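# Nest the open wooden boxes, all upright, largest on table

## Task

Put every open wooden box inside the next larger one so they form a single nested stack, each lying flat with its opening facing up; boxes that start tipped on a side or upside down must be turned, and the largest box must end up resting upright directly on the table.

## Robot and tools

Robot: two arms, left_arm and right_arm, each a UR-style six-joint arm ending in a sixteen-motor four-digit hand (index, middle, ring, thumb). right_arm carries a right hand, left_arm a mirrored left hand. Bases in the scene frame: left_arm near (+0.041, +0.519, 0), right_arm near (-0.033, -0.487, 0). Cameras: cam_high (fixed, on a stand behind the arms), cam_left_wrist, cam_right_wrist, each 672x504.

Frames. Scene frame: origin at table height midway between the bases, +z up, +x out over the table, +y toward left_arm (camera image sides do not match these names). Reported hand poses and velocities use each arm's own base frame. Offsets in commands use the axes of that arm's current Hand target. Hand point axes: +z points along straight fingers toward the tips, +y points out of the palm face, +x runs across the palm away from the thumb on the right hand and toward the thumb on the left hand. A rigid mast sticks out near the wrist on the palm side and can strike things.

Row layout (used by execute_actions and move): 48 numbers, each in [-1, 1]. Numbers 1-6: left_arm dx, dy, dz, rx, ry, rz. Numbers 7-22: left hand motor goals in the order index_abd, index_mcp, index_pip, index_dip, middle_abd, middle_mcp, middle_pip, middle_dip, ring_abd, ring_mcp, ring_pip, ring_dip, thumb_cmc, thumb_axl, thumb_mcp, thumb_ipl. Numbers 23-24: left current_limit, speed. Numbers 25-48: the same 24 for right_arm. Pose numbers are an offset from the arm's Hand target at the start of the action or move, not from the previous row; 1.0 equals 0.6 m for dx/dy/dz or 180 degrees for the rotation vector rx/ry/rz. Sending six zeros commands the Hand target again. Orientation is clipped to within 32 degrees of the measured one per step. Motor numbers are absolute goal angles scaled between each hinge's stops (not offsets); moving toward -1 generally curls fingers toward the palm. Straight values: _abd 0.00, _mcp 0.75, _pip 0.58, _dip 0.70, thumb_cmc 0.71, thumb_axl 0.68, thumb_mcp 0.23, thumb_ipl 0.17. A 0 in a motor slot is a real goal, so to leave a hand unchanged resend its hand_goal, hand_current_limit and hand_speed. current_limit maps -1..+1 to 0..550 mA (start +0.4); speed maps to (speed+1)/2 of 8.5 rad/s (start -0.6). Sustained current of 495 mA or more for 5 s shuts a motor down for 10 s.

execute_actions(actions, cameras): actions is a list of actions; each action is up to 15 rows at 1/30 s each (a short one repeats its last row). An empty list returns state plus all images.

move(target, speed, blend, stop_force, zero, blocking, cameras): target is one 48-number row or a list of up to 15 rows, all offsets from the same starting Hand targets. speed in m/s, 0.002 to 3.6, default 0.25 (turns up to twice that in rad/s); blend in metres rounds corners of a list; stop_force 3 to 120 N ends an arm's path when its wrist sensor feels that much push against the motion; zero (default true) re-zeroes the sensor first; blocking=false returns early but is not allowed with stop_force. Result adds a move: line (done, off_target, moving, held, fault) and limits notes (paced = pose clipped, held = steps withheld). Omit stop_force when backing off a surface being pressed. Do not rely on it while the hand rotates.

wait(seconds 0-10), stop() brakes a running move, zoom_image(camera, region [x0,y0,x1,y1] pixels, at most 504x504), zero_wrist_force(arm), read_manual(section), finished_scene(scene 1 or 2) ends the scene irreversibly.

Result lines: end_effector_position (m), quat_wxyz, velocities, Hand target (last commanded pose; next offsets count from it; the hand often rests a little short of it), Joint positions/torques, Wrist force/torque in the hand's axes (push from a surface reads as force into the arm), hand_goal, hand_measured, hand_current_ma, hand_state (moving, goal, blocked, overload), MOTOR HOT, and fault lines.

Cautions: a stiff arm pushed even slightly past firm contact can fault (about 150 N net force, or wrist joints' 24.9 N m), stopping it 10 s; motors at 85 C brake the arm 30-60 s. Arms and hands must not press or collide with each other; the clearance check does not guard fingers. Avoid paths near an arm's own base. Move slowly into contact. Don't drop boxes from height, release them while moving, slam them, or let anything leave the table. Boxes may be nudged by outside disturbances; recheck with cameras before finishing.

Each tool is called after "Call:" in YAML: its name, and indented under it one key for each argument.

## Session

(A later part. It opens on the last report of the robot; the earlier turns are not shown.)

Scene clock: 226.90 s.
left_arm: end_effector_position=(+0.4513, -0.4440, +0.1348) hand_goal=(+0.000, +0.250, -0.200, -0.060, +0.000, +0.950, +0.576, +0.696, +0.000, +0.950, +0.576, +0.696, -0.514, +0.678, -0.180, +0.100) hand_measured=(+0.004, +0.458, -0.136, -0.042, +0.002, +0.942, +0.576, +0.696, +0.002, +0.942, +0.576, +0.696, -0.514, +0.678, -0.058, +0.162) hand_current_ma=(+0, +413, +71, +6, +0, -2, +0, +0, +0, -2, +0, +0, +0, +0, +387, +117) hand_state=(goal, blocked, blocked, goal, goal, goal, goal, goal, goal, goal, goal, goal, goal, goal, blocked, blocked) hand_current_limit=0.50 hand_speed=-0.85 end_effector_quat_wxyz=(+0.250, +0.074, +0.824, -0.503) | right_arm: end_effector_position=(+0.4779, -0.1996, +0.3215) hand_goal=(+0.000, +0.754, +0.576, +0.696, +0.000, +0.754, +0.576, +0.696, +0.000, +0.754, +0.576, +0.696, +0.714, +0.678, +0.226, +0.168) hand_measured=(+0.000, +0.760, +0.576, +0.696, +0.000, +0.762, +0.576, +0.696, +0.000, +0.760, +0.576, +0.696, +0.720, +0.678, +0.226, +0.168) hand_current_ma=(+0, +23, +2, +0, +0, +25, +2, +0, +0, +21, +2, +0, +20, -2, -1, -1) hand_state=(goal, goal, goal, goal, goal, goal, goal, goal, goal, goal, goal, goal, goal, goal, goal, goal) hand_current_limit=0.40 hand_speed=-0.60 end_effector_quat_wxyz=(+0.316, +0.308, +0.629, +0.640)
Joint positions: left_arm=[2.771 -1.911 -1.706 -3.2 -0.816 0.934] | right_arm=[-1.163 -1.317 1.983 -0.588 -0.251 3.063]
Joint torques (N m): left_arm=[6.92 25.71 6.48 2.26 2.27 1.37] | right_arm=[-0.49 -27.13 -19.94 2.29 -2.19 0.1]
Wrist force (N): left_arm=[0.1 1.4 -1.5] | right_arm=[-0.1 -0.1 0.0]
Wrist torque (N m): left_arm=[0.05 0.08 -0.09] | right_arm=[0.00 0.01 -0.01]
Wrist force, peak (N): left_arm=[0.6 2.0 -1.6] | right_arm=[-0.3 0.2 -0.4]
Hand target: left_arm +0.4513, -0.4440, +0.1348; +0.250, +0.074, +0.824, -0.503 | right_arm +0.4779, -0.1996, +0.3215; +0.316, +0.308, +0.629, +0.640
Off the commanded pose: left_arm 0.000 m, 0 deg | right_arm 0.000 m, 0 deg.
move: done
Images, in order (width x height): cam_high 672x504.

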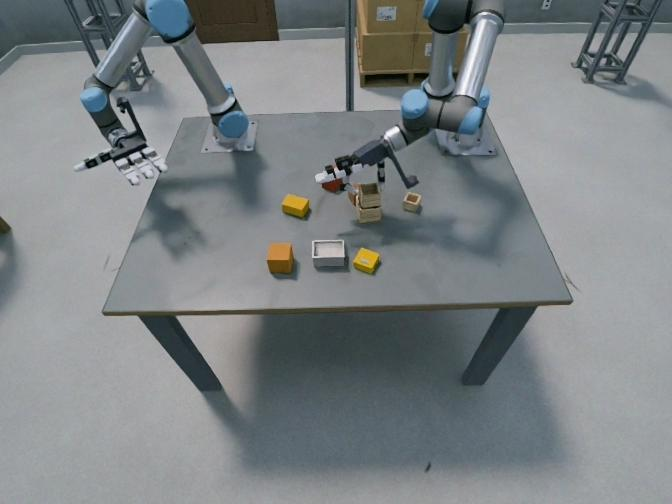

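Call:
move:
  target: [-0.0011, -0.0007, 0.003, 0, 0, 0, 0, 0.25, -0.2, -0.06, 0, 0.95, 0.576, 0.696, 0, 0.95, 0.576, 0.696, -0.514, 0.678, -0.18, 0.10, 0.5, -0.85, 0, 0, 0, 0, 0, 0, 0, 0.754, 0.576, 0.696, 0, 0.754, 0.576, 0.696, 0, 0.754, 0.576, 0.696, 0.714, 0.678, 0.226, 0.168, 0.4, -0.6]
  speed: 0.03

Call:
move:
  target: [0.0121, 0.0198, 0.00925, 0, 0, 0, 0, 0.25, -0.2, -0.06, 0, 0.95, 0.576, 0.696, 0, 0.95, 0.576, 0.696, -0.514, 0.678, -0.18, 0.10, 0.5, -0.85, 0, 0, 0, 0, 0, 0, 0, 0.754, 0.576, 0.696, 0, 0.754, 0.576, 0.696, 0, 0.754, 0.576, 0.696, 0.714, 0.678, 0.226, 0.168, 0.4, -0.6]
  speed: 0.01
  stop_force: 3
  cameras: ["cam_high"]

Call:
zoom_image:
  camera: "cam_high"
  region: [354, 190, 386, 224]

Scene clock: 231.07 s.
left_arm: end_effector_position=(+0.4523, -0.4456, +0.1348) hand_goal=(+0.000, +0.250, -0.200, -0.060, +0.000, +0.950, +0.576, +0.696, +0.000, +0.950, +0.576, +0.696, -0.514, +0.678, -0.180, +0.100) hand_measured=(+0.004, +0.458, -0.136, -0.042, +0.002, +0.942, +0.576, +0.696, +0.002, +0.942, +0.576, +0.696, -0.514, +0.678, -0.058, +0.162) hand_current_ma=(+0, +412, +71, +6, +0, -2, +0, +0, +0, -2, +0, +0, +0, +0, +387, +117) hand_state=(goal, blocked, blocked, goal, goal, goal, goal, goal, goal, goal, goal, goal, goal, goal, blocked, blocked) hand_current_limit=0.50 hand_speed=-0.85 end_effector_quat_wxyz=(+0.250, +0.074, +0.824, -0.503) | right_arm: end_effector_position=(+0.4779, -0.1996, +0.3215) hand_goal=(+0.000, +0.754, +0.576, +0.696, +0.000, +0.754, +0.576, +0.696, +0.000, +0.754, +0.576, +0.696, +0.714, +0.678, +0.226, +0.168) hand_measured=(+0.000, +0.760, +0.576, +0.696, +0.000, +0.762, +0.576, +0.696, +0.000, +0.760, +0.576, +0.696, +0.720, +0.678, +0.226, +0.168) hand_current_ma=(+0, +23, +2, +0, +0, +25, +2, +0, +0, +21, +2, +0, +20, -2, -1, -1) hand_state=(goal, goal, goal, goal, goal, goal, goal, goal, goal, goal, goal, goal, goal, goal, goal, goal) hand_current_limit=0.40 hand_speed=-0.60 end_effector_quat_wxyz=(+0.316, +0.308, +0.629, +0.640)
Joint positions: left_arm=[2.769 -1.914 -1.7 -3.2 -0.818 0.933] | right_arm=[-1.163 -1.317 1.983 -0.588 -0.251 3.063]
Joint torques (N m): left_arm=[-8.5 25.32 31.13 -2.08 -0.96 -1.38] | right_arm=[-0.18 -26.97 -20.12 2.3 -2.18 0]
Wrist force (N): left_arm=[0.5 1.4 -1.3] | right_arm=[-0.1 0.2 -0.1]
Wrist torque (N m): left_arm=[0.03 0.03 0.13] | right_arm=[0.03 0.01 0.00]
Wrist force, peak (N): left_arm=[0.7 1.4 -1.9] | right_arm=[-0.4 0.4 -0.4]
Hand target: left_arm +0.4523, -0.4457, +0.1348; +0.250, +0.074, +0.824, -0.503 | right_arm +0.4779, -0.1996, +0.3215; +0.316, +0.308, +0.629, +0.640
Off the commanded pose: left_arm 0.000 m, 0 deg | right_arm 0.000 m, 0 deg.
move: done

Scene clock: 233.33 s.
left_arm: end_effector_position=(+0.4523, -0.4457, +0.1198) hand_goal=(+0.000, +0.250, -0.200, -0.060, +0.000, +0.950, +0.576, +0.696, +0.000, +0.950, +0.576, +0.696, -0.514, +0.678, -0.180, +0.100) hand_measured=(+0.004, +0.458, -0.136, -0.042, +0.002, +0.942, +0.576, +0.696, +0.002, +0.942, +0.576, +0.696, -0.514, +0.678, -0.058, +0.162) hand_current_ma=(+0, +412, +71, +6, +0, -2, +0, +0, +0, -2, +0, +0, +0, +0, +387, +117) hand_state=(goal, blocked, blocked, goal, goal, goal, goal, goal, goal, goal, goal, goal, goal, goal, blocked, blocked) hand_current_limit=0.50 hand_speed=-0.85 end_effector_quat_wxyz=(+0.250, +0.074, +0.824, -0.503) | right_arm: end_effector_position=(+0.4779, -0.1996, +0.3215) hand_goal=(+0.000, +0.754, +0.576, +0.696, +0.000, +0.754, +0.576, +0.696, +0.000, +0.754, +0.576, +0.696, +0.714, +0.678, +0.226, +0.168) hand_measured=(+0.000, +0.760, +0.576, +0.696, +0.000, +0.762, +0.576, +0.696, +0.000, +0.760, +0.576, +0.696, +0.720, +0.678, +0.226, +0.168) hand_current_ma=(+0, +23, +2, +0, +0, +25, +2, +0, +0, +21, +2, +0, +20, -2, -1, -1) hand_state=(goal, goal, goal, goal, goal, goal, goal, goal, goal, goal, goal, goal, goal, goal, goal, goal) hand_current_limit=0.40 hand_speed=-0.60 end_effector_quat_wxyz=(+0.316, +0.308, +0.629, +0.640)
Joint positions: left_arm=[2.769 -1.931 -1.72 -3.164 -0.818 0.933] | right_arm=[-1.163 -1.317 1.983 -0.588 -0.251 3.063]
Joint torques (N m): left_arm=[2.47 25.73 5.83 2.26 1.91 0.33] | right_arm=[-0.2 -26.96 -20.35 2.28 -2.11 -0.02]
Wrist force (N): left_arm=[0.5 1.5 -1.3] | right_arm=[-0.3 0.1 0.1]
Wrist torque (N m): left_arm=[0.05 0.02 0.13] | right_arm=[0.00 0.03 -0.02]
Wrist force, peak (N): left_arm=[0.2 1.7 -1.7] | right_arm=[-0.5 0.1 -0.3]
Hand target: left_arm +0.4523, -0.4457, +0.1198; +0.250, +0.074, +0.824, -0.503 | right_arm +0.4779, -0.1996, +0.3215; +0.316, +0.308, +0.629, +0.640
Off the commanded pose: left_arm 0.000 m, 0 deg | right_arm 0.000 m, 0 deg.
move: done
Images, in order (width x height): cam_high 672x504.

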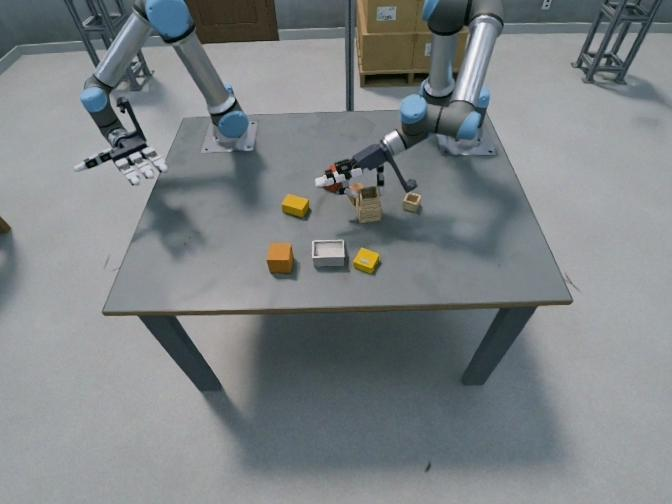

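Scaled by 14.824.

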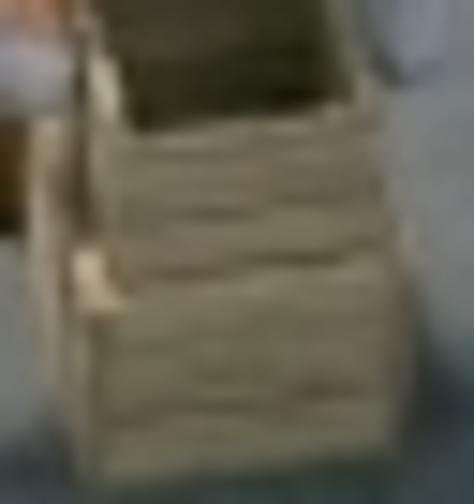

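Call:
move:
  target: [0.0137, 0.0224, 0.0105, 0, 0, 0, 0, 0.25, -0.2, -0.06, 0, 0.95, 0.576, 0.696, 0, 0.95, 0.576, 0.696, -0.514, 0.678, -0.18, 0.10, 0.5, -0.85, 0, 0, 0, 0, 0, 0, 0, 0.754, 0.576, 0.696, 0, 0.754, 0.576, 0.696, 0, 0.754, 0.576, 0.696, 0.714, 0.678, 0.226, 0.168, 0.4, -0.6]
  speed: 0.01
  stop_force: 3
  cameras: ["cam_high", "cam_left_wrist"]

Call:
zoom_image:
  camera: "cam_high"
  region: [345, 170, 395, 230]

Call:
zoom_image:
  camera: "cam_left_wrist"
  region: [0, 0, 260, 300]

Scene clock: 236.67 s.
left_arm: end_effector_position=(+0.4524, -0.4457, +0.1028) hand_goal=(+0.000, +0.250, -0.200, -0.060, +0.000, +0.950, +0.576, +0.696, +0.000, +0.950, +0.576, +0.696, -0.514, +0.678, -0.180, +0.100) hand_measured=(+0.004, +0.458, -0.136, -0.042, +0.002, +0.942, +0.576, +0.696, +0.002, +0.942, +0.576, +0.696, -0.514, +0.678, -0.058, +0.162) hand_current_ma=(+0, +413, +71, +6, +0, -2, +0, +0, +0, -2, +0, +0, +0, +0, +387, +117) hand_state=(goal, blocked, blocked, goal, goal, goal, goal, goal, goal, goal, goal, goal, goal, goal, blocked, blocked) hand_current_limit=0.50 hand_speed=-0.85 end_effector_quat_wxyz=(+0.250, +0.074, +0.824, -0.503) | right_arm: end_effector_position=(+0.4779, -0.1996, +0.3215) hand_goal=(+0.000, +0.754, +0.576, +0.696, +0.000, +0.754, +0.576, +0.696, +0.000, +0.754, +0.576, +0.696, +0.714, +0.678, +0.226, +0.168) hand_measured=(+0.000, +0.760, +0.576, +0.696, +0.000, +0.762, +0.576, +0.696, +0.000, +0.760, +0.576, +0.696, +0.720, +0.678, +0.226, +0.168) hand_current_ma=(+0, +23, +2, +0, +0, +25, +2, +0, +0, +21, +2, +0, +20, -2, -1, -1) hand_state=(goal, goal, goal, goal, goal, goal, goal, goal, goal, goal, goal, goal, goal, goal, goal, goal) hand_current_limit=0.40 hand_speed=-0.60 end_effector_quat_wxyz=(+0.316, +0.308, +0.629, +0.640)
Joint positions: left_arm=[2.769 -1.952 -1.74 -3.123 -0.818 0.933] | right_arm=[-1.163 -1.317 1.983 -0.588 -0.251 3.063]
Joint torques (N m): left_arm=[4.52 25.46 6.18 2.33 1.6 -0.22] | right_arm=[-0.02 -26.85 -19.84 2.4 -2.19 0.04]
Wrist force (N): left_arm=[0.5 1.6 -1.4] | right_arm=[0.0 0.0 0.3]
Wrist torque (N m): left_arm=[0.06 0.03 0.12] | right_arm=[-0.03 0.00 -0.01]
Wrist force, peak (N): left_arm=[0.9 1.7 -1.7] | right_arm=[-0.6 0.1 -0.1]
Hand target: left_arm +0.4523, -0.4457, +0.1028; +0.250, +0.074, +0.824, -0.503 | right_arm +0.4779, -0.1996, +0.3215; +0.316, +0.308, +0.629, +0.640
Off the commanded pose: left_arm 0.000 m, 0 deg | right_arm 0.000 m, 0 deg.
move: done
Images, in order (width x height): cam_high 672x504, cam_left_wrist 672x504.

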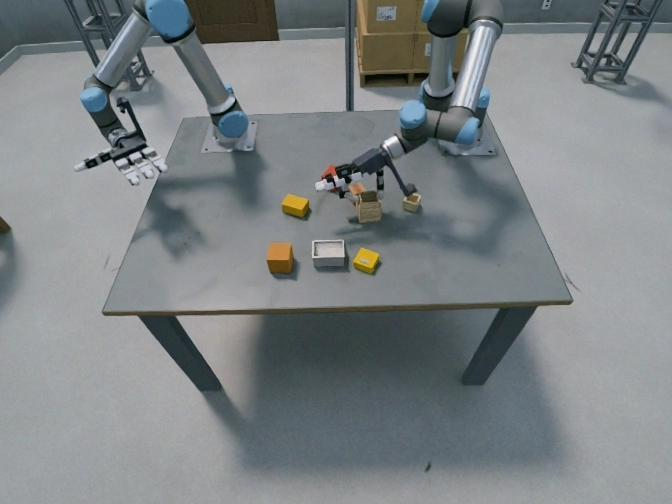

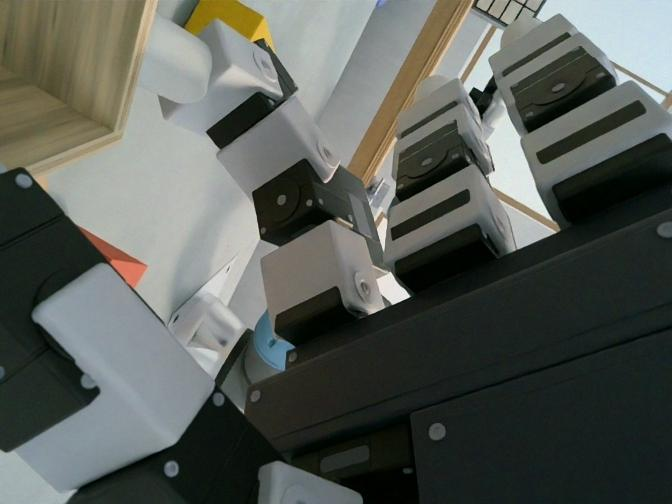

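Scaled by 8.400.

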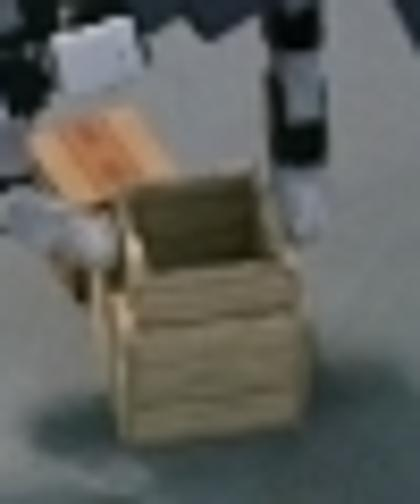

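Scaled by 1.680.

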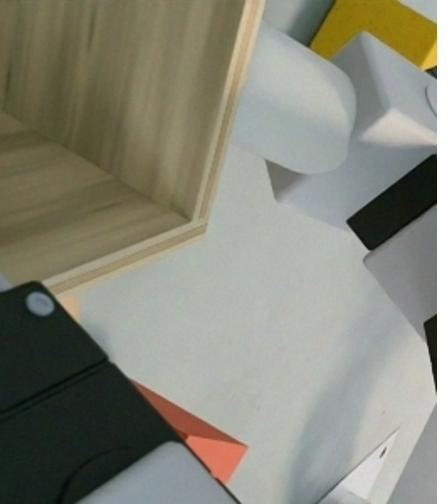

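Call:
move:
  target: [0.0032, 0.0053, 0.0025, 0, 0, 0, 0, 0.25, -0.2, -0.06, 0, 0.95, 0.576, 0.696, 0, 0.95, 0.576, 0.696, -0.514, 0.678, -0.18, 0.10, 0.5, -0.85, 0, 0, 0, 0, 0, 0, 0, 0.754, 0.576, 0.696, 0, 0.754, 0.576, 0.696, 0, 0.754, 0.576, 0.696, 0.714, 0.678, 0.226, 0.168, 0.4, -0.6]
  speed: 0.01
  stop_force: 3
  cameras: ["cam_high", "cam_left_wrist"]

Call:
zoom_image:
  camera: "cam_high"
  region: [345, 170, 395, 230]

Scene clock: 239.37 s.
left_arm: end_effector_position=(+0.4523, -0.4457, +0.0990) hand_goal=(+0.000, +0.250, -0.200, -0.060, +0.000, +0.950, +0.576, +0.696, +0.000, +0.950, +0.576, +0.696, -0.514, +0.678, -0.180, +0.100) hand_measured=(+0.004, +0.458, -0.136, -0.042, +0.002, +0.942, +0.576, +0.696, +0.002, +0.942, +0.576, +0.696, -0.514, +0.678, -0.058, +0.162) hand_current_ma=(+0, +412, +71, +6, +0, -2, +0, +0, +0, -2, +0, +0, +0, +0, +387, +117) hand_state=(goal, blocked, blocked, goal, goal, goal, goal, goal, goal, goal, goal, goal, goal, goal, blocked, blocked) hand_current_limit=0.50 hand_speed=-0.85 end_effector_quat_wxyz=(+0.250, +0.074, +0.824, -0.503) | right_arm: end_effector_position=(+0.4779, -0.1996, +0.3215) hand_goal=(+0.000, +0.754, +0.576, +0.696, +0.000, +0.754, +0.576, +0.696, +0.000, +0.754, +0.576, +0.696, +0.714, +0.678, +0.226, +0.168) hand_measured=(+0.000, +0.760, +0.576, +0.696, +0.000, +0.762, +0.576, +0.696, +0.000, +0.760, +0.576, +0.696, +0.720, +0.678, +0.226, +0.168) hand_current_ma=(+0, +23, +2, +0, +0, +25, +2, +0, +0, +21, +2, +0, +20, -2, -1, -1) hand_state=(goal, goal, goal, goal, goal, goal, goal, goal, goal, goal, goal, goal, goal, goal, goal, goal) hand_current_limit=0.40 hand_speed=-0.60 end_effector_quat_wxyz=(+0.316, +0.308, +0.629, +0.640)
Joint positions: left_arm=[2.769 -1.957 -1.744 -3.114 -0.818 0.933] | right_arm=[-1.163 -1.317 1.983 -0.588 -0.251 3.063]
Joint torques (N m): left_arm=[3.76 40.49 17.99 -2.04 1.07 -0.61] | right_arm=[-0.51 -26.94 -19.94 2.41 -2.28 0.1]
Wrist force (N): left_arm=[-0.6 -2.4 -3.1] | right_arm=[-0.2 0.3 -0.3]
Wrist torque (N m): left_arm=[-0.15 0.10 0.06] | right_arm=[0.07 0.03 -0.01]
Wrist force, peak (N): left_arm=[-0.2 -2.3 -3.3] | right_arm=[-0.4 0.3 0.0]
Hand target: left_arm +0.4524, -0.4457, +0.0990; +0.250, +0.074, +0.824, -0.503 | right_arm +0.4779, -0.1996, +0.3215; +0.316, +0.308, +0.629, +0.640
Off the commanded pose: left_arm 0.000 m, 0 deg | right_arm 0.000 m, 0 deg.
move: contact (left_arm)
Images, in order (width x height): cam_high 672x504, cam_left_wrist 672x504.

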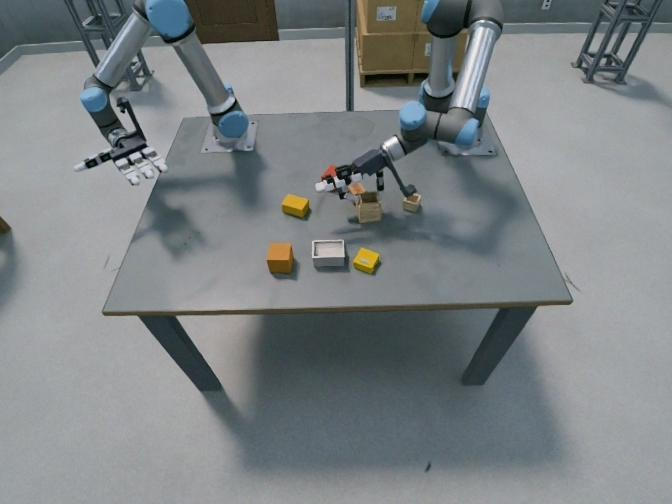

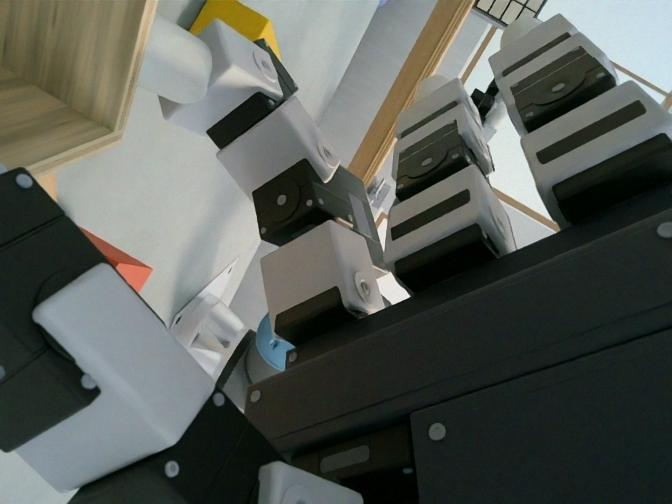

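Scaled by 8.400.

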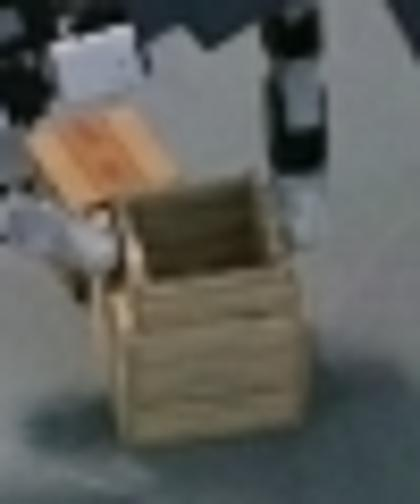

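Call:
move:
  target: [-0.0008, -0.0013, -0.0006, 0, 0, 0, 0, 0.41, -0.15, -0.03, 0, 0.95, 0.576, 0.696, 0, 0.95, 0.576, 0.696, -0.514, 0.678, -0.08, 0.15, 0.4, -0.92, 0, 0, 0, 0, 0, 0, 0, 0.754, 0.576, 0.696, 0, 0.754, 0.576, 0.696, 0, 0.754, 0.576, 0.696, 0.714, 0.678, 0.226, 0.168, 0.4, -0.6]
  speed: 0.02
  cameras: ["cam_high"]

Call:
zoom_image:
  camera: "cam_high"
  region: [345, 170, 395, 230]

Scene clock: 242.17 s.
left_arm: end_effector_position=(+0.4524, -0.4457, +0.1000) hand_goal=(+0.000, +0.410, -0.150, -0.030, +0.000, +0.950, +0.576, +0.696, +0.000, +0.950, +0.576, +0.696, -0.514, +0.678, -0.080, +0.150) hand_measured=(+0.004, +0.458, -0.130, -0.024, +0.002, +0.942, +0.576, +0.696, +0.002, +0.942, +0.576, +0.696, -0.512, +0.678, -0.054, +0.170) hand_current_ma=(+0, +44, +8, +1, +0, -2, +0, +0, +0, -2, +0, +0, +0, +0, +19, +14) hand_state=(goal, blocked, blocked, goal, goal, goal, goal, goal, goal, goal, goal, goal, goal, goal, blocked, blocked) hand_current_limit=0.40 hand_speed=-0.92 end_effector_quat_wxyz=(+0.250, +0.074, +0.824, -0.503) | right_arm: end_effector_position=(+0.4779, -0.1996, +0.3215) hand_goal=(+0.000, +0.754, +0.576, +0.696, +0.000, +0.754, +0.576, +0.696, +0.000, +0.754, +0.576, +0.696, +0.714, +0.678, +0.226, +0.168) hand_measured=(+0.000, +0.760, +0.576, +0.696, +0.000, +0.762, +0.576, +0.696, +0.000, +0.760, +0.576, +0.696, +0.720, +0.678, +0.226, +0.168) hand_current_ma=(+0, +23, +2, +0, +0, +25, +2, +0, +0, +21, +2, +0, +20, -2, -1, -1) hand_state=(goal, goal, goal, goal, goal, goal, goal, goal, goal, goal, goal, goal, goal, goal, goal, goal) hand_current_limit=0.40 hand_speed=-0.60 end_effector_quat_wxyz=(+0.316, +0.308, +0.629, +0.640)
Joint positions: left_arm=[2.769 -1.955 -1.743 -3.116 -0.818 0.933] | right_arm=[-1.163 -1.317 1.983 -0.588 -0.251 3.063]
Joint torques (N m): left_arm=[2.79 52 30.61 -2.15 0.91 -0.85] | right_arm=[-0.48 -27.14 -20.28 2.35 -2.09 0.11]
Wrist force (N): left_arm=[0.5 1.3 -1.6] | right_arm=[-0.2 0.2 0.0]
Wrist torque (N m): left_arm=[0.05 0.02 0.13] | right_arm=[0.03 0.03 -0.01]
Wrist force, peak (N): left_arm=[-0.1 -3.2 -4.0] | right_arm=[-0.7 0.1 0.2]
Hand target: left_arm +0.4524, -0.4457, +0.1000; +0.250, +0.074, +0.824, -0.503 | right_arm +0.4779, -0.1996, +0.3215; +0.316, +0.308, +0.629, +0.640
Off the commanded pose: left_arm 0.000 m, 0 deg | right_arm 0.000 m, 0 deg.
move: done
Images, in order (width x height): cam_high 672x504.

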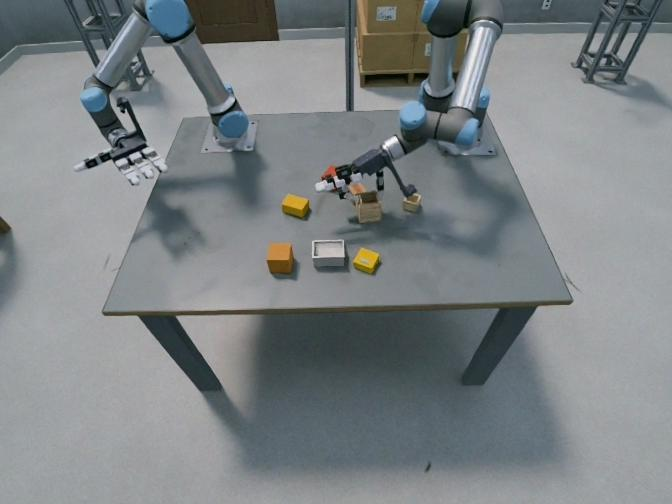

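Scaled by 8.400.

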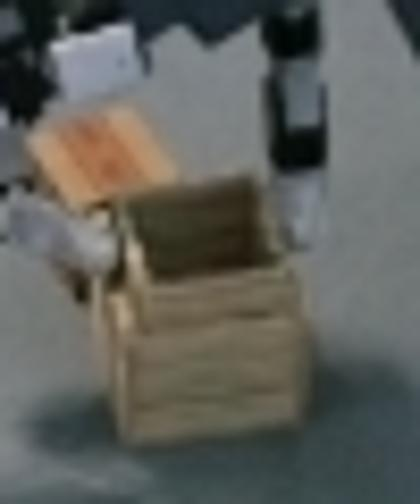

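Call:
move:
  target: [0, 0, 0, 0, 0, 0, 0, 0.51, -0.12, -0.01, 0, 0.95, 0.576, 0.696, 0, 0.95, 0.576, 0.696, -0.514, 0.678, -0.05, 0.168, 0.4, -0.99, 0, 0, 0, 0, 0, 0, 0, 0.754, 0.576, 0.696, 0, 0.754, 0.576, 0.696, 0, 0.754, 0.576, 0.696, 0.714, 0.678, 0.226, 0.168, 0.4, -0.6]
  speed: 0.02
  cameras: ["cam_high", "cam_left_wrist"]

Call:
zoom_image:
  camera: "cam_high"
  region: [345, 170, 395, 230]

Scene clock: 243.40 s.
left_arm: end_effector_position=(+0.4524, -0.4457, +0.1000) hand_goal=(+0.000, +0.510, -0.120, -0.010, +0.000, +0.950, +0.576, +0.696, +0.000, +0.950, +0.576, +0.696, -0.514, +0.678, -0.050, +0.168) hand_measured=(+0.004, +0.458, -0.128, -0.016, +0.002, +0.942, +0.576, +0.696, +0.002, +0.942, +0.576, +0.696, -0.512, +0.678, -0.054, +0.170) hand_current_ma=(+0, +20, +1, +0, +0, -2, +0, +0, +0, -2, +0, +0, +0, +0, +6, +2) hand_state=(goal, moving, moving, moving, goal, goal, goal, goal, goal, goal, goal, goal, goal, goal, moving, moving) hand_current_limit=0.40 hand_speed=-0.99 end_effector_quat_wxyz=(+0.250, +0.074, +0.824, -0.503) | right_arm: end_effector_position=(+0.4779, -0.1996, +0.3215) hand_goal=(+0.000, +0.754, +0.576, +0.696, +0.000, +0.754, +0.576, +0.696, +0.000, +0.754, +0.576, +0.696, +0.714, +0.678, +0.226, +0.168) hand_measured=(+0.000, +0.760, +0.576, +0.696, +0.000, +0.762, +0.576, +0.696, +0.000, +0.760, +0.576, +0.696, +0.720, +0.678, +0.226, +0.168) hand_current_ma=(+0, +23, +2, +0, +0, +25, +2, +0, +0, +21, +2, +0, +20, -2, -1, -1) hand_state=(goal, goal, goal, goal, goal, goal, goal, goal, goal, goal, goal, goal, goal, goal, goal, goal) hand_current_limit=0.40 hand_speed=-0.60 end_effector_quat_wxyz=(+0.316, +0.308, +0.629, +0.640)
Joint positions: left_arm=[2.769 -1.955 -1.743 -3.116 -0.818 0.933] | right_arm=[-1.163 -1.317 1.983 -0.588 -0.251 3.063]
Joint torques (N m): left_arm=[-0.15 50.04 30.71 -2.13 0.4 -1.35] | right_arm=[-0.75 -27.14 -20.56 2.28 -2.17 0.05]
Wrist force (N): left_arm=[0.4 1.0 -1.6] | right_arm=[-0.2 0.3 -0.1]
Wrist torque (N m): left_arm=[0.07 0.02 0.13] | right_arm=[0.04 0.03 0.00]
Wrist force, peak (N): left_arm=[0.5 1.4 -1.9] | right_arm=[-0.4 0.3 -0.3]
Hand target: left_arm +0.4524, -0.4457, +0.1000; +0.250, +0.074, +0.824, -0.503 | right_arm +0.4779, -0.1996, +0.3215; +0.316, +0.308, +0.629, +0.640
Off the commanded pose: left_arm 0.000 m, 0 deg | right_arm 0.000 m, 0 deg.
move: done
Images, in order (width x height): cam_high 672x504, cam_left_wrist 672x504.

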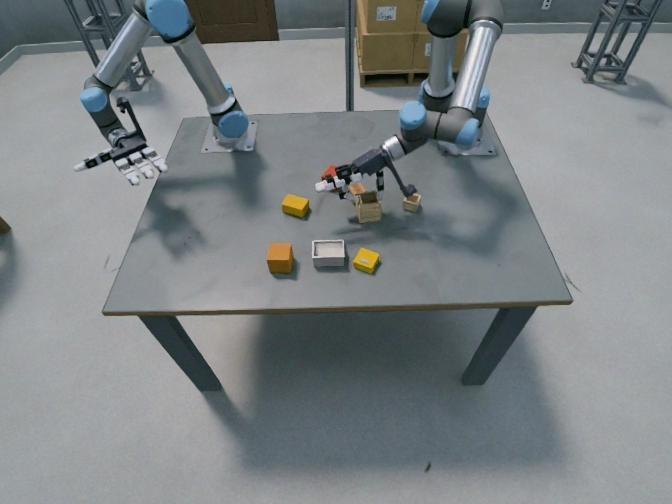

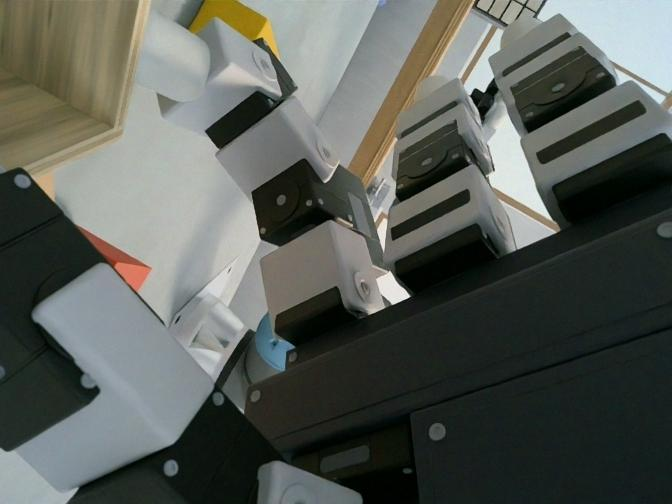

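Scaled by 8.400.

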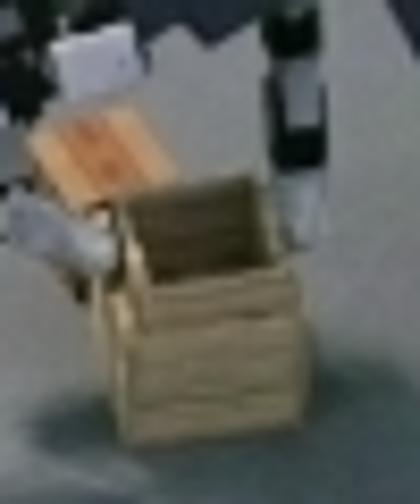

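Call:
wait:
  seconds: 1.0
  cameras: ["cam_high", "cam_left_wrist"]

Call:
zoom_image:
  camera: "cam_high"
  region: [345, 170, 395, 230]

Scene clock: 244.97 s.
left_arm: end_effector_position=(+0.4524, -0.4457, +0.1000) hand_goal=(+0.000, +0.510, -0.120, -0.010, +0.000, +0.950, +0.576, +0.696, +0.000, +0.950, +0.576, +0.696, -0.514, +0.678, -0.050, +0.168) hand_measured=(+0.002, +0.460, -0.124, -0.012, +0.002, +0.942, +0.576, +0.696, +0.002, +0.942, +0.576, +0.696, -0.512, +0.678, -0.052, +0.170) hand_current_ma=(+0, -6, +0, +0, +0, -2, +0, +0, +0, -2, +0, +0, +0, +0, +0, +0) hand_state=(goal, moving, moving, moving, goal, goal, goal, goal, goal, goal, goal, goal, goal, goal, goal, goal) hand_current_limit=0.40 hand_speed=-0.99 end_effector_quat_wxyz=(+0.250, +0.074, +0.824, -0.503) | right_arm: end_effector_position=(+0.4779, -0.1996, +0.3215) hand_goal=(+0.000, +0.754, +0.576, +0.696, +0.000, +0.754, +0.576, +0.696, +0.000, +0.754, +0.576, +0.696, +0.714, +0.678, +0.226, +0.168) hand_measured=(+0.000, +0.760, +0.576, +0.696, +0.000, +0.762, +0.576, +0.696, +0.000, +0.760, +0.576, +0.696, +0.720, +0.678, +0.226, +0.168) hand_current_ma=(+0, +23, +2, +0, +0, +25, +2, +0, +0, +21, +2, +0, +20, -2, -1, -1) hand_state=(goal, goal, goal, goal, goal, goal, goal, goal, goal, goal, goal, goal, goal, goal, goal, goal) hand_current_limit=0.40 hand_speed=-0.60 end_effector_quat_wxyz=(+0.316, +0.308, +0.629, +0.640)
Joint positions: left_arm=[2.769 -1.955 -1.743 -3.116 -0.818 0.933] | right_arm=[-1.163 -1.317 1.983 -0.588 -0.251 3.063]
Joint torques (N m): left_arm=[-1.65 48.8 28.03 -1.83 -0.08 -1.28] | right_arm=[0.5 -26.67 -20.23 2.28 -2.08 0.15]
Wrist force (N): left_arm=[0.5 0.7 -2.0] | right_arm=[-0.2 0.3 -0.1]
Wrist torque (N m): left_arm=[0.03 -0.01 0.17] | right_arm=[0.04 0.04 -0.01]
Wrist force, peak (N): left_arm=[0.5 0.7 -2.0] | right_arm=[-0.5 0.2 -0.2]
Hand target: left_arm +0.4524, -0.4457, +0.1000; +0.250, +0.074, +0.824, -0.503 | right_arm +0.4779, -0.1996, +0.3215; +0.316, +0.308, +0.629, +0.640
Off the commanded pose: left_arm 0.000 m, 0 deg | right_arm 0.000 m, 0 deg.
wait: 1.00 s; at rest from the start
Images, in order (width x height): cam_high 672x504, cam_left_wrist 672x504.

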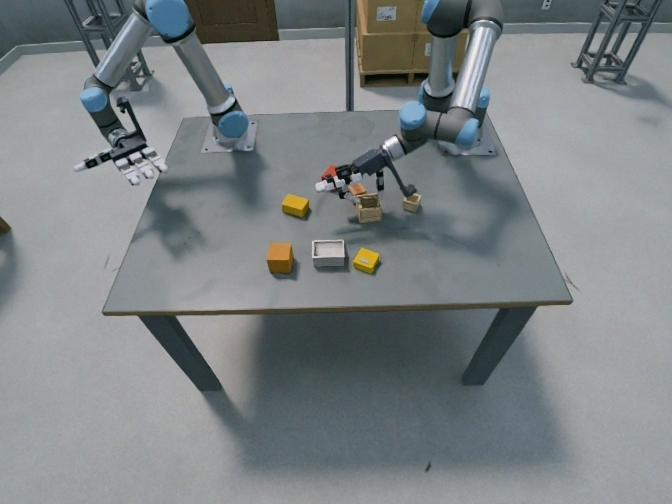

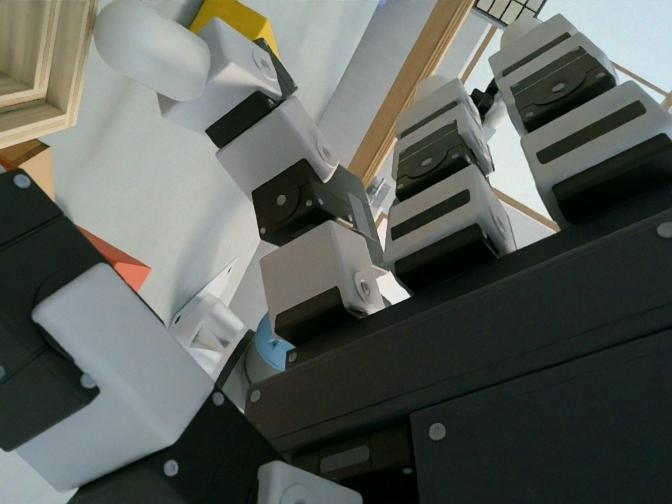

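Scaled by 8.400.

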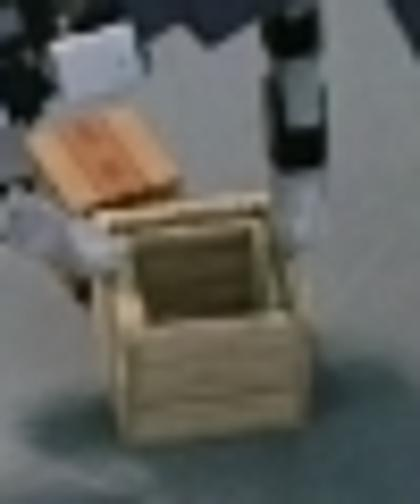

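Call:
move:
  target: [0, 0, 0, 0, 0, 0, 0, 0.56, -0.08, 0.04, 0, 0.95, 0.576, 0.696, 0, 0.95, 0.576, 0.696, -0.514, 0.678, 0.112, 0.168, 0.4, -0.8, 0, 0, 0, 0, 0, 0, 0, 0.754, 0.576, 0.696, 0, 0.754, 0.576, 0.696, 0, 0.754, 0.576, 0.696, 0.714, 0.678, 0.226, 0.168, 0.4, -0.6]
  speed: 0.05

Call:
move:
  target: [-0.0970, -0.1585, -0.0739, 0, 0, 0, 0, 0.56, -0.08, 0.04, 0, 0.95, 0.576, 0.696, 0, 0.95, 0.576, 0.696, -0.514, 0.678, 0.112, 0.168, 0.4, -0.8, 0, 0, 0, 0, 0, 0, 0, 0.754, 0.576, 0.696, 0, 0.754, 0.576, 0.696, 0, 0.754, 0.576, 0.696, 0.714, 0.678, 0.226, 0.168, 0.4, -0.6]
  speed: 0.15
  cameras: ["cam_high", "cam_left_wrist"]

Call:
zoom_image:
  camera: "cam_high"
  region: [345, 180, 395, 230]

Call:
zoom_image:
  camera: "cam_high"
  region: [390, 175, 435, 220]

Scene clock: 248.50 s.
left_arm: end_effector_position=(+0.4524, -0.4457, +0.1000) hand_goal=(+0.000, +0.560, -0.080, +0.040, +0.000, +0.950, +0.576, +0.696, +0.000, +0.950, +0.576, +0.696, -0.514, +0.678, +0.112, +0.168) hand_measured=(+0.002, +0.544, -0.082, +0.038, +0.002, +0.942, +0.576, +0.696, +0.002, +0.942, +0.576, +0.696, -0.512, +0.678, +0.108, +0.170) hand_current_ma=(+0, -5, +0, +0, +0, -2, +0, +0, +0, -2, +0, +0, +0, +0, -1, +0) hand_state=(goal, goal, goal, goal, goal, goal, goal, goal, goal, goal, goal, goal, goal, goal, goal, goal) hand_current_limit=0.40 hand_speed=-0.80 end_effector_quat_wxyz=(+0.250, +0.074, +0.824, -0.503) | right_arm: end_effector_position=(+0.4779, -0.1996, +0.3215) hand_goal=(+0.000, +0.754, +0.576, +0.696, +0.000, +0.754, +0.576, +0.696, +0.000, +0.754, +0.576, +0.696, +0.714, +0.678, +0.226, +0.168) hand_measured=(+0.000, +0.760, +0.576, +0.696, +0.000, +0.762, +0.576, +0.696, +0.000, +0.760, +0.576, +0.696, +0.720, +0.678, +0.226, +0.168) hand_current_ma=(+0, +23, +2, +0, +0, +25, +2, +0, +0, +21, +2, +0, +20, -2, -1, -1) hand_state=(goal, goal, goal, goal, goal, goal, goal, goal, goal, goal, goal, goal, goal, goal, goal, goal) hand_current_limit=0.40 hand_speed=-0.60 end_effector_quat_wxyz=(+0.316, +0.308, +0.629, +0.640)
Joint positions: left_arm=[2.769 -1.955 -1.743 -3.116 -0.818 0.933] | right_arm=[-1.163 -1.317 1.983 -0.588 -0.251 3.063]
Joint torques (N m): left_arm=[-7.71 42.49 19.43 -1.24 -0.81 -1.24] | right_arm=[-0.45 -26.71 -20.13 2.33 -2.15 0.17]
Wrist force (N): left_arm=[0.1 0.9 -2.0] | right_arm=[-0.2 0.1 -0.2]
Wrist torque (N m): left_arm=[0.06 0.04 0.13] | right_arm=[0.02 0.03 -0.02]
Wrist force, peak (N): left_arm=[0.7 1.3 -1.8] | right_arm=[-0.5 0.3 0.0]
Hand target: left_arm +0.4524, -0.4457, +0.1000; +0.250, +0.074, +0.824, -0.503 | right_arm +0.4779, -0.1996, +0.3215; +0.316, +0.308, +0.629, +0.640
Off the commanded pose: left_arm 0.000 m, 0 deg | right_arm 0.000 m, 0 deg.
move: done

Scene clock: 249.80 s.
left_arm: end_effector_position=(+0.4522, -0.4458, +0.2200) hand_goal=(+0.000, +0.560, -0.080, +0.040, +0.000, +0.950, +0.576, +0.696, +0.000, +0.950, +0.576, +0.696, -0.514, +0.678, +0.112, +0.168) hand_measured=(+0.002, +0.546, -0.082, +0.038, +0.002, +0.942, +0.576, +0.696, +0.002, +0.942, +0.576, +0.696, -0.512, +0.678, +0.108, +0.170) hand_current_ma=(+0, -5, +0, +0, +0, -2, +0, +0, +0, -2, +0, +0, +0, +0, -1, +0) hand_state=(goal, goal, goal, goal, goal, goal, goal, goal, goal, goal, goal, goal, goal, goal, goal, goal) hand_current_limit=0.40 hand_speed=-0.80 end_effector_quat_wxyz=(+0.250, +0.074, +0.824, -0.503) | right_arm: end_effector_position=(+0.4779, -0.1996, +0.3215) hand_goal=(+0.000, +0.754, +0.576, +0.696, +0.000, +0.754, +0.576, +0.696, +0.000, +0.754, +0.576, +0.696, +0.714, +0.678, +0.226, +0.168) hand_measured=(+0.000, +0.760, +0.576, +0.696, +0.000, +0.762, +0.576, +0.696, +0.000, +0.760, +0.576, +0.696, +0.720, +0.678, +0.226, +0.168) hand_current_ma=(+0, +23, +2, +0, +0, +25, +2, +0, +0, +21, +2, +0, +20, -2, -1, -1) hand_state=(goal, goal, goal, goal, goal, goal, goal, goal, goal, goal, goal, goal, goal, goal, goal, goal) hand_current_limit=0.40 hand_speed=-0.60 end_effector_quat_wxyz=(+0.316, +0.308, +0.629, +0.640)
Joint positions: left_arm=[2.768 -1.842 -1.565 -3.408 -0.819 0.932] | right_arm=[-1.163 -1.317 1.983 -0.588 -0.251 3.063]
Joint torques (N m): left_arm=[5.58 48.72 31.91 -2.38 2.47 1.41] | right_arm=[0.33 -27.78 -21.17 2.48 -2.06 0.12]
Wrist force (N): left_arm=[0.3 1.0 -1.6] | right_arm=[-0.1 0.3 -0.2]
Wrist torque (N m): left_arm=[0.04 0.01 -0.03] | right_arm=[0.06 0.02 0.00]
Wrist force, peak (N): left_arm=[0.9 2.1 -1.2] | right_arm=[-0.6 0.3 0.2]
Hand target: left_arm +0.4523, -0.4458, +0.2200; +0.250, +0.074, +0.824, -0.503 | right_arm +0.4779, -0.1996, +0.3215; +0.316, +0.308, +0.629, +0.640
Off the commanded pose: left_arm 0.000 m, 0 deg | right_arm 0.000 m, 0 deg.
move: done
Images, in order (width x height): cam_high 672x504, cam_left_wrist 672x504.

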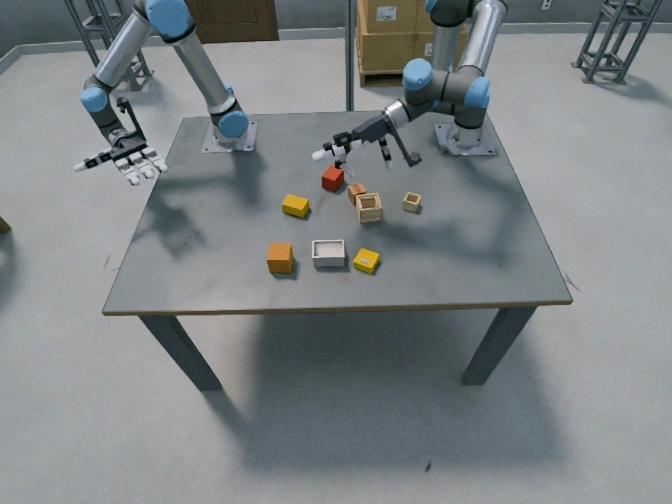

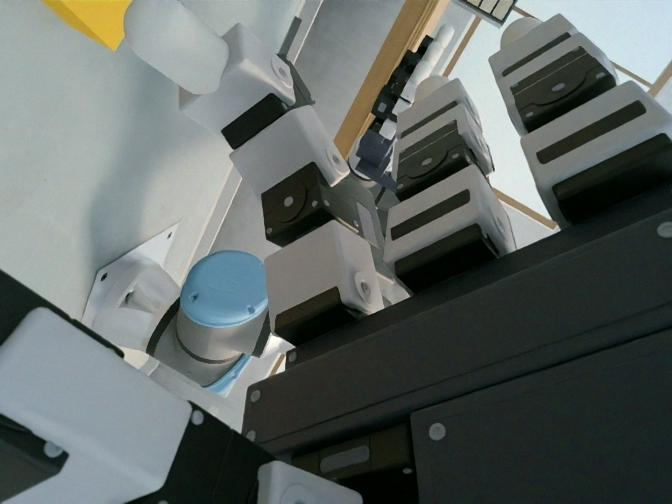

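Scaled by 10.080.

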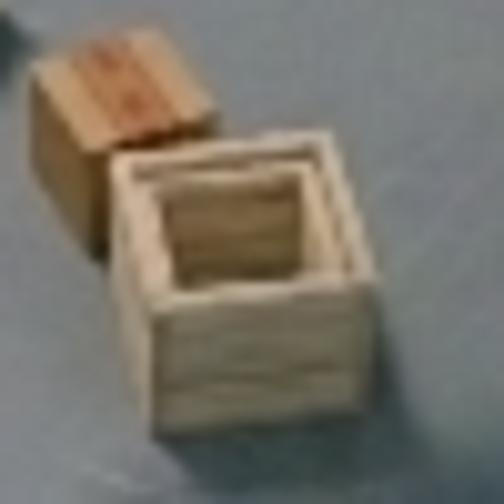

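Scaled by 11.200.

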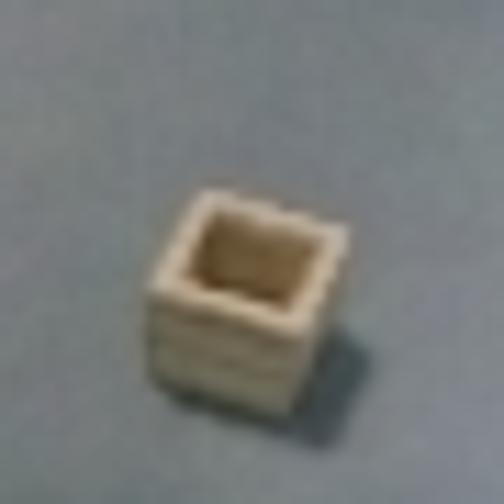

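Call:
move:
  target: [0.075, 0.1195, -0.219, 0.0943, 0.1541, 0.0719, 0, 0.479, -0.109, 0.0145, 0, 0.95, 0.576, 0.696, 0, 0.95, 0.576, 0.696, -0.514, 0.678, 0.112, 0.168, 0.4, -0.8, 0, 0, 0, 0, 0, 0, 0, 0.754, 0.576, 0.696, 0, 0.754, 0.576, 0.696, 0, 0.754, 0.576, 0.696, 0.714, 0.678, 0.226, 0.168, 0.4, -0.6]
  speed: 0.25
  cameras: ["cam_high", "cam_left_wrist"]

Call:
zoom_image:
  camera: "cam_high"
  region: [360, 140, 450, 220]

Scene clock: 254.27 s.
left_arm: end_effector_position=(+0.3958, -0.3032, +0.1900) hand_goal=(+0.000, +0.480, -0.108, +0.014, +0.000, +0.950, +0.576, +0.696, +0.000, +0.950, +0.576, +0.696, -0.514, +0.678, +0.112, +0.168) hand_measured=(+0.002, +0.476, -0.106, +0.016, +0.002, +0.942, +0.576, +0.696, +0.002, +0.942, +0.576, +0.696, -0.512, +0.678, +0.108, +0.170) hand_current_ma=(+0, +0, +0, +0, +0, -2, +0, +0, +0, -2, +0, +0, +0, +0, +0, +0) hand_state=(goal, goal, goal, goal, goal, goal, goal, goal, goal, goal, goal, goal, goal, goal, goal, goal) hand_current_limit=0.40 hand_speed=-0.80 end_effector_quat_wxyz=(+0.087, +0.318, +0.764, -0.554) | right_arm: end_effector_position=(+0.4779, -0.1996, +0.3215) hand_goal=(+0.000, +0.754, +0.576, +0.696, +0.000, +0.754, +0.576, +0.696, +0.000, +0.754, +0.576, +0.696, +0.714, +0.678, +0.226, +0.168) hand_measured=(+0.000, +0.760, +0.576, +0.696, +0.000, +0.762, +0.576, +0.696, +0.000, +0.760, +0.576, +0.696, +0.720, +0.678, +0.226, +0.168) hand_current_ma=(+0, +23, +2, +0, +0, +25, +2, +0, +0, +21, +2, +0, +20, -2, -1, -1) hand_state=(goal, goal, goal, goal, goal, goal, goal, goal, goal, goal, goal, goal, goal, goal, goal, goal) hand_current_limit=0.40 hand_speed=-0.60 end_effector_quat_wxyz=(+0.316, +0.308, +0.629, +0.640)
Joint positions: left_arm=[3.173 -2.029 -1.79 -4.626 -0.463 2.764] | right_arm=[-1.163 -1.317 1.983 -0.588 -0.251 3.063]
Joint torques (N m): left_arm=[7.43 24.41 1.25 -4.89 -0.15 1.34] | right_arm=[-0.47 -26.92 -21 2.51 -2.3 0.25]
Wrist force (N): left_arm=[0.4 0.7 -1.3] | right_arm=[-0.3 0.0 0.1]
Wrist torque (N m): left_arm=[-0.01 0.03 -0.04] | right_arm=[-0.01 0.04 -0.02]
Wrist force, peak (N): left_arm=[1.0 0.9 -2.1] | right_arm=[0.0 0.5 -0.2]
Hand target: left_arm +0.3958, -0.3032, +0.1900; +0.087, +0.318, +0.764, -0.554 | right_arm +0.4779, -0.1996, +0.3215; +0.316, +0.308, +0.629, +0.640
Off the commanded pose: left_arm 0.000 m, 0 deg | right_arm 0.000 m, 0 deg.
move: done
Images, in order (width x height): cam_high 672x504, cam_left_wrist 672x504.

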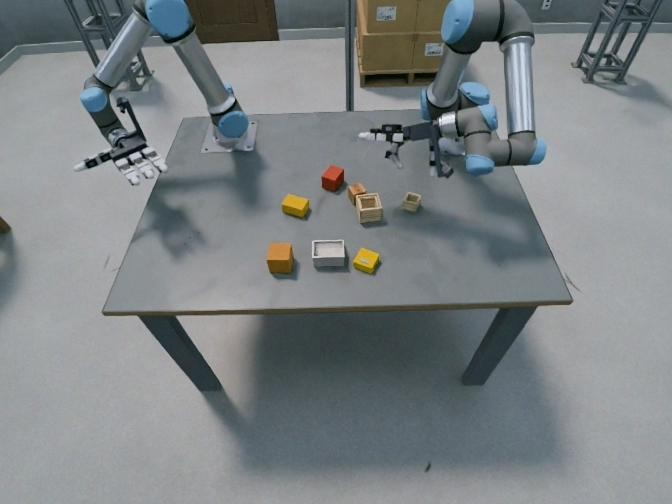

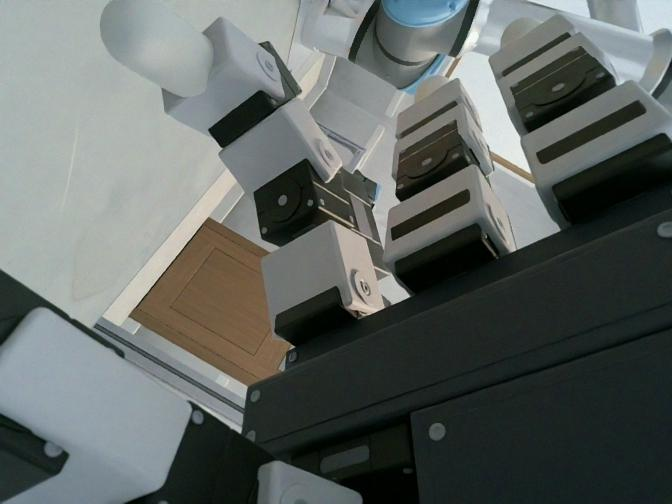

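Scaled by 5.600.

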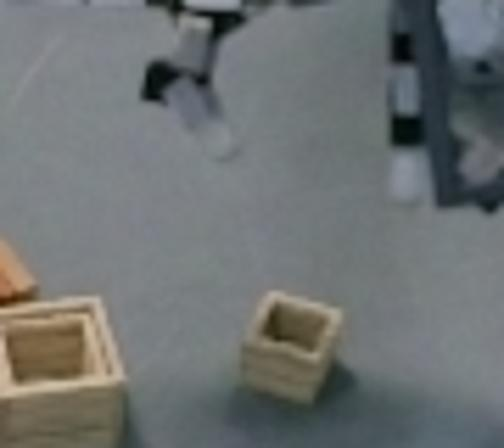

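Call:
move:
  target: [0.0889, 0.1453, 0.0678, 0, 0, 0, 0, 0.479, -0.109, 0.0145, 0, 0.95, 0.576, 0.696, 0, 0.95, 0.576, 0.696, -0.514, 0.678, 0.112, 0.168, 0.4, -0.8, 0, 0, 0, 0, 0, 0, 0, 0.754, 0.576, 0.696, 0, 0.754, 0.576, 0.696, 0, 0.754, 0.576, 0.696, 0.714, 0.678, 0.226, 0.168, 0.4, -0.6]
  speed: 0.15
  cameras: ["cam_high", "cam_left_wrist"]

Call:
zoom_image:
  camera: "cam_high"
  region: [380, 160, 450, 220]

Call:
zoom_image:
  camera: "cam_left_wrist"
  region: [0, 0, 260, 200]

Scene clock: 258.50 s.
left_arm: end_effector_position=(+0.3959, -0.3031, +0.0800) hand_goal=(+0.000, +0.480, -0.108, +0.014, +0.000, +0.950, +0.576, +0.696, +0.000, +0.950, +0.576, +0.696, -0.514, +0.678, +0.112, +0.168) hand_measured=(+0.002, +0.476, -0.106, +0.016, +0.002, +0.942, +0.576, +0.696, +0.002, +0.942, +0.576, +0.696, -0.512, +0.678, +0.108, +0.170) hand_current_ma=(+0, +0, +0, +0, +0, -2, +0, +0, +0, -2, +0, +0, +0, +0, +0, +0) hand_state=(goal, goal, goal, goal, goal, goal, goal, goal, goal, goal, goal, goal, goal, goal, goal, goal) hand_current_limit=0.40 hand_speed=-0.80 end_effector_quat_wxyz=(+0.087, +0.318, +0.764, -0.554) | right_arm: end_effector_position=(+0.4779, -0.1996, +0.3215) hand_goal=(+0.000, +0.754, +0.576, +0.696, +0.000, +0.754, +0.576, +0.696, +0.000, +0.754, +0.576, +0.696, +0.714, +0.678, +0.226, +0.168) hand_measured=(+0.000, +0.760, +0.576, +0.696, +0.000, +0.762, +0.576, +0.696, +0.000, +0.760, +0.576, +0.696, +0.720, +0.678, +0.226, +0.168) hand_current_ma=(+0, +23, +2, +0, +0, +25, +2, +0, +0, +21, +2, +0, +20, -2, -1, -1) hand_state=(goal, goal, goal, goal, goal, goal, goal, goal, goal, goal, goal, goal, goal, goal, goal, goal) hand_current_limit=0.40 hand_speed=-0.60 end_effector_quat_wxyz=(+0.316, +0.308, +0.629, +0.640)
Joint positions: left_arm=[3.173 -2.221 -1.845 -4.38 -0.463 2.765] | right_arm=[-1.163 -1.317 1.983 -0.588 -0.251 3.063]
Joint torques (N m): left_arm=[-9.53 28.88 23.65 -0.37 3.01 -1.31] | right_arm=[0.01 -26.56 -20.38 2.54 -2.29 0.11]
Wrist force (N): left_arm=[0.4 0.3 -1.4] | right_arm=[-0.2 0.1 -0.1]
Wrist torque (N m): left_arm=[-0.04 -0.01 0.20] | right_arm=[0.01 0.03 -0.01]
Wrist force, peak (N): left_arm=[1.0 0.6 -1.7] | right_arm=[-0.3 0.3 -0.4]
Hand target: left_arm +0.3960, -0.3031, +0.0800; +0.087, +0.318, +0.764, -0.554 | right_arm +0.4779, -0.1996, +0.3215; +0.316, +0.308, +0.629, +0.640
Off the commanded pose: left_arm 0.000 m, 0 deg | right_arm 0.000 m, 0 deg.
move: done
Images, in order (width x height): cam_high 672x504, cam_left_wrist 672x504.

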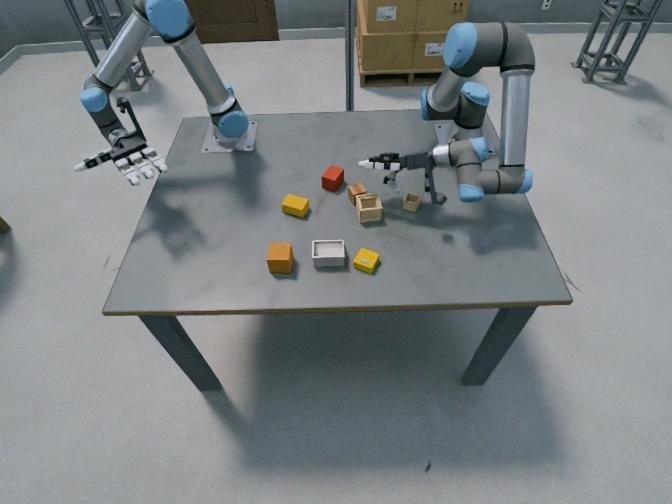

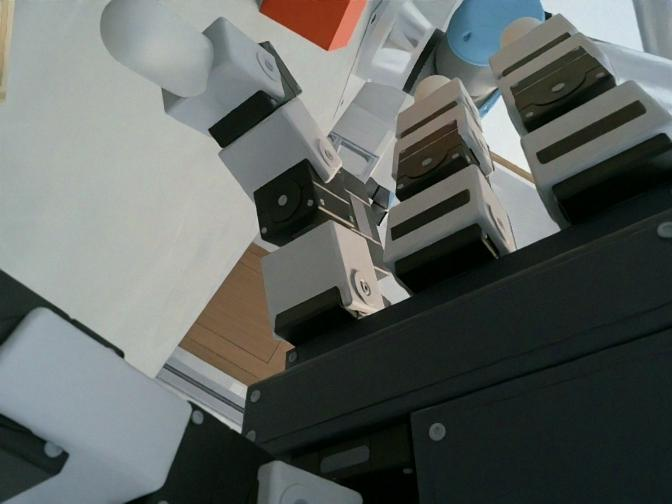

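Scaled by 7.200.

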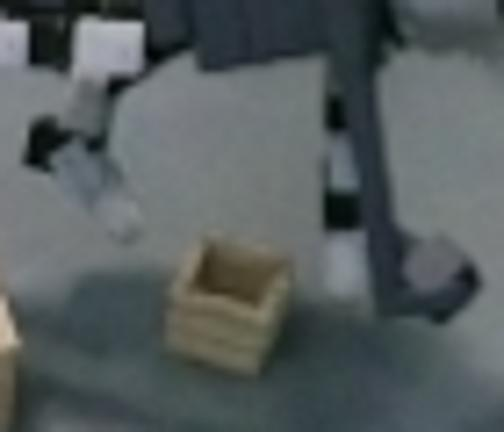

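Scaled by 1.938.

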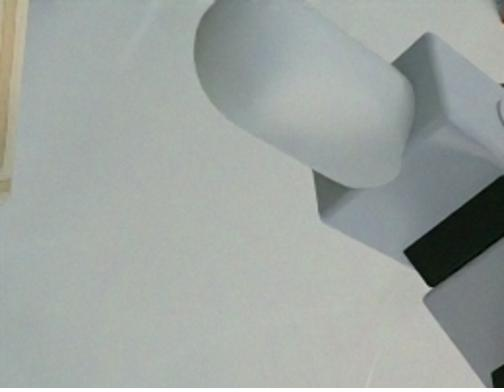

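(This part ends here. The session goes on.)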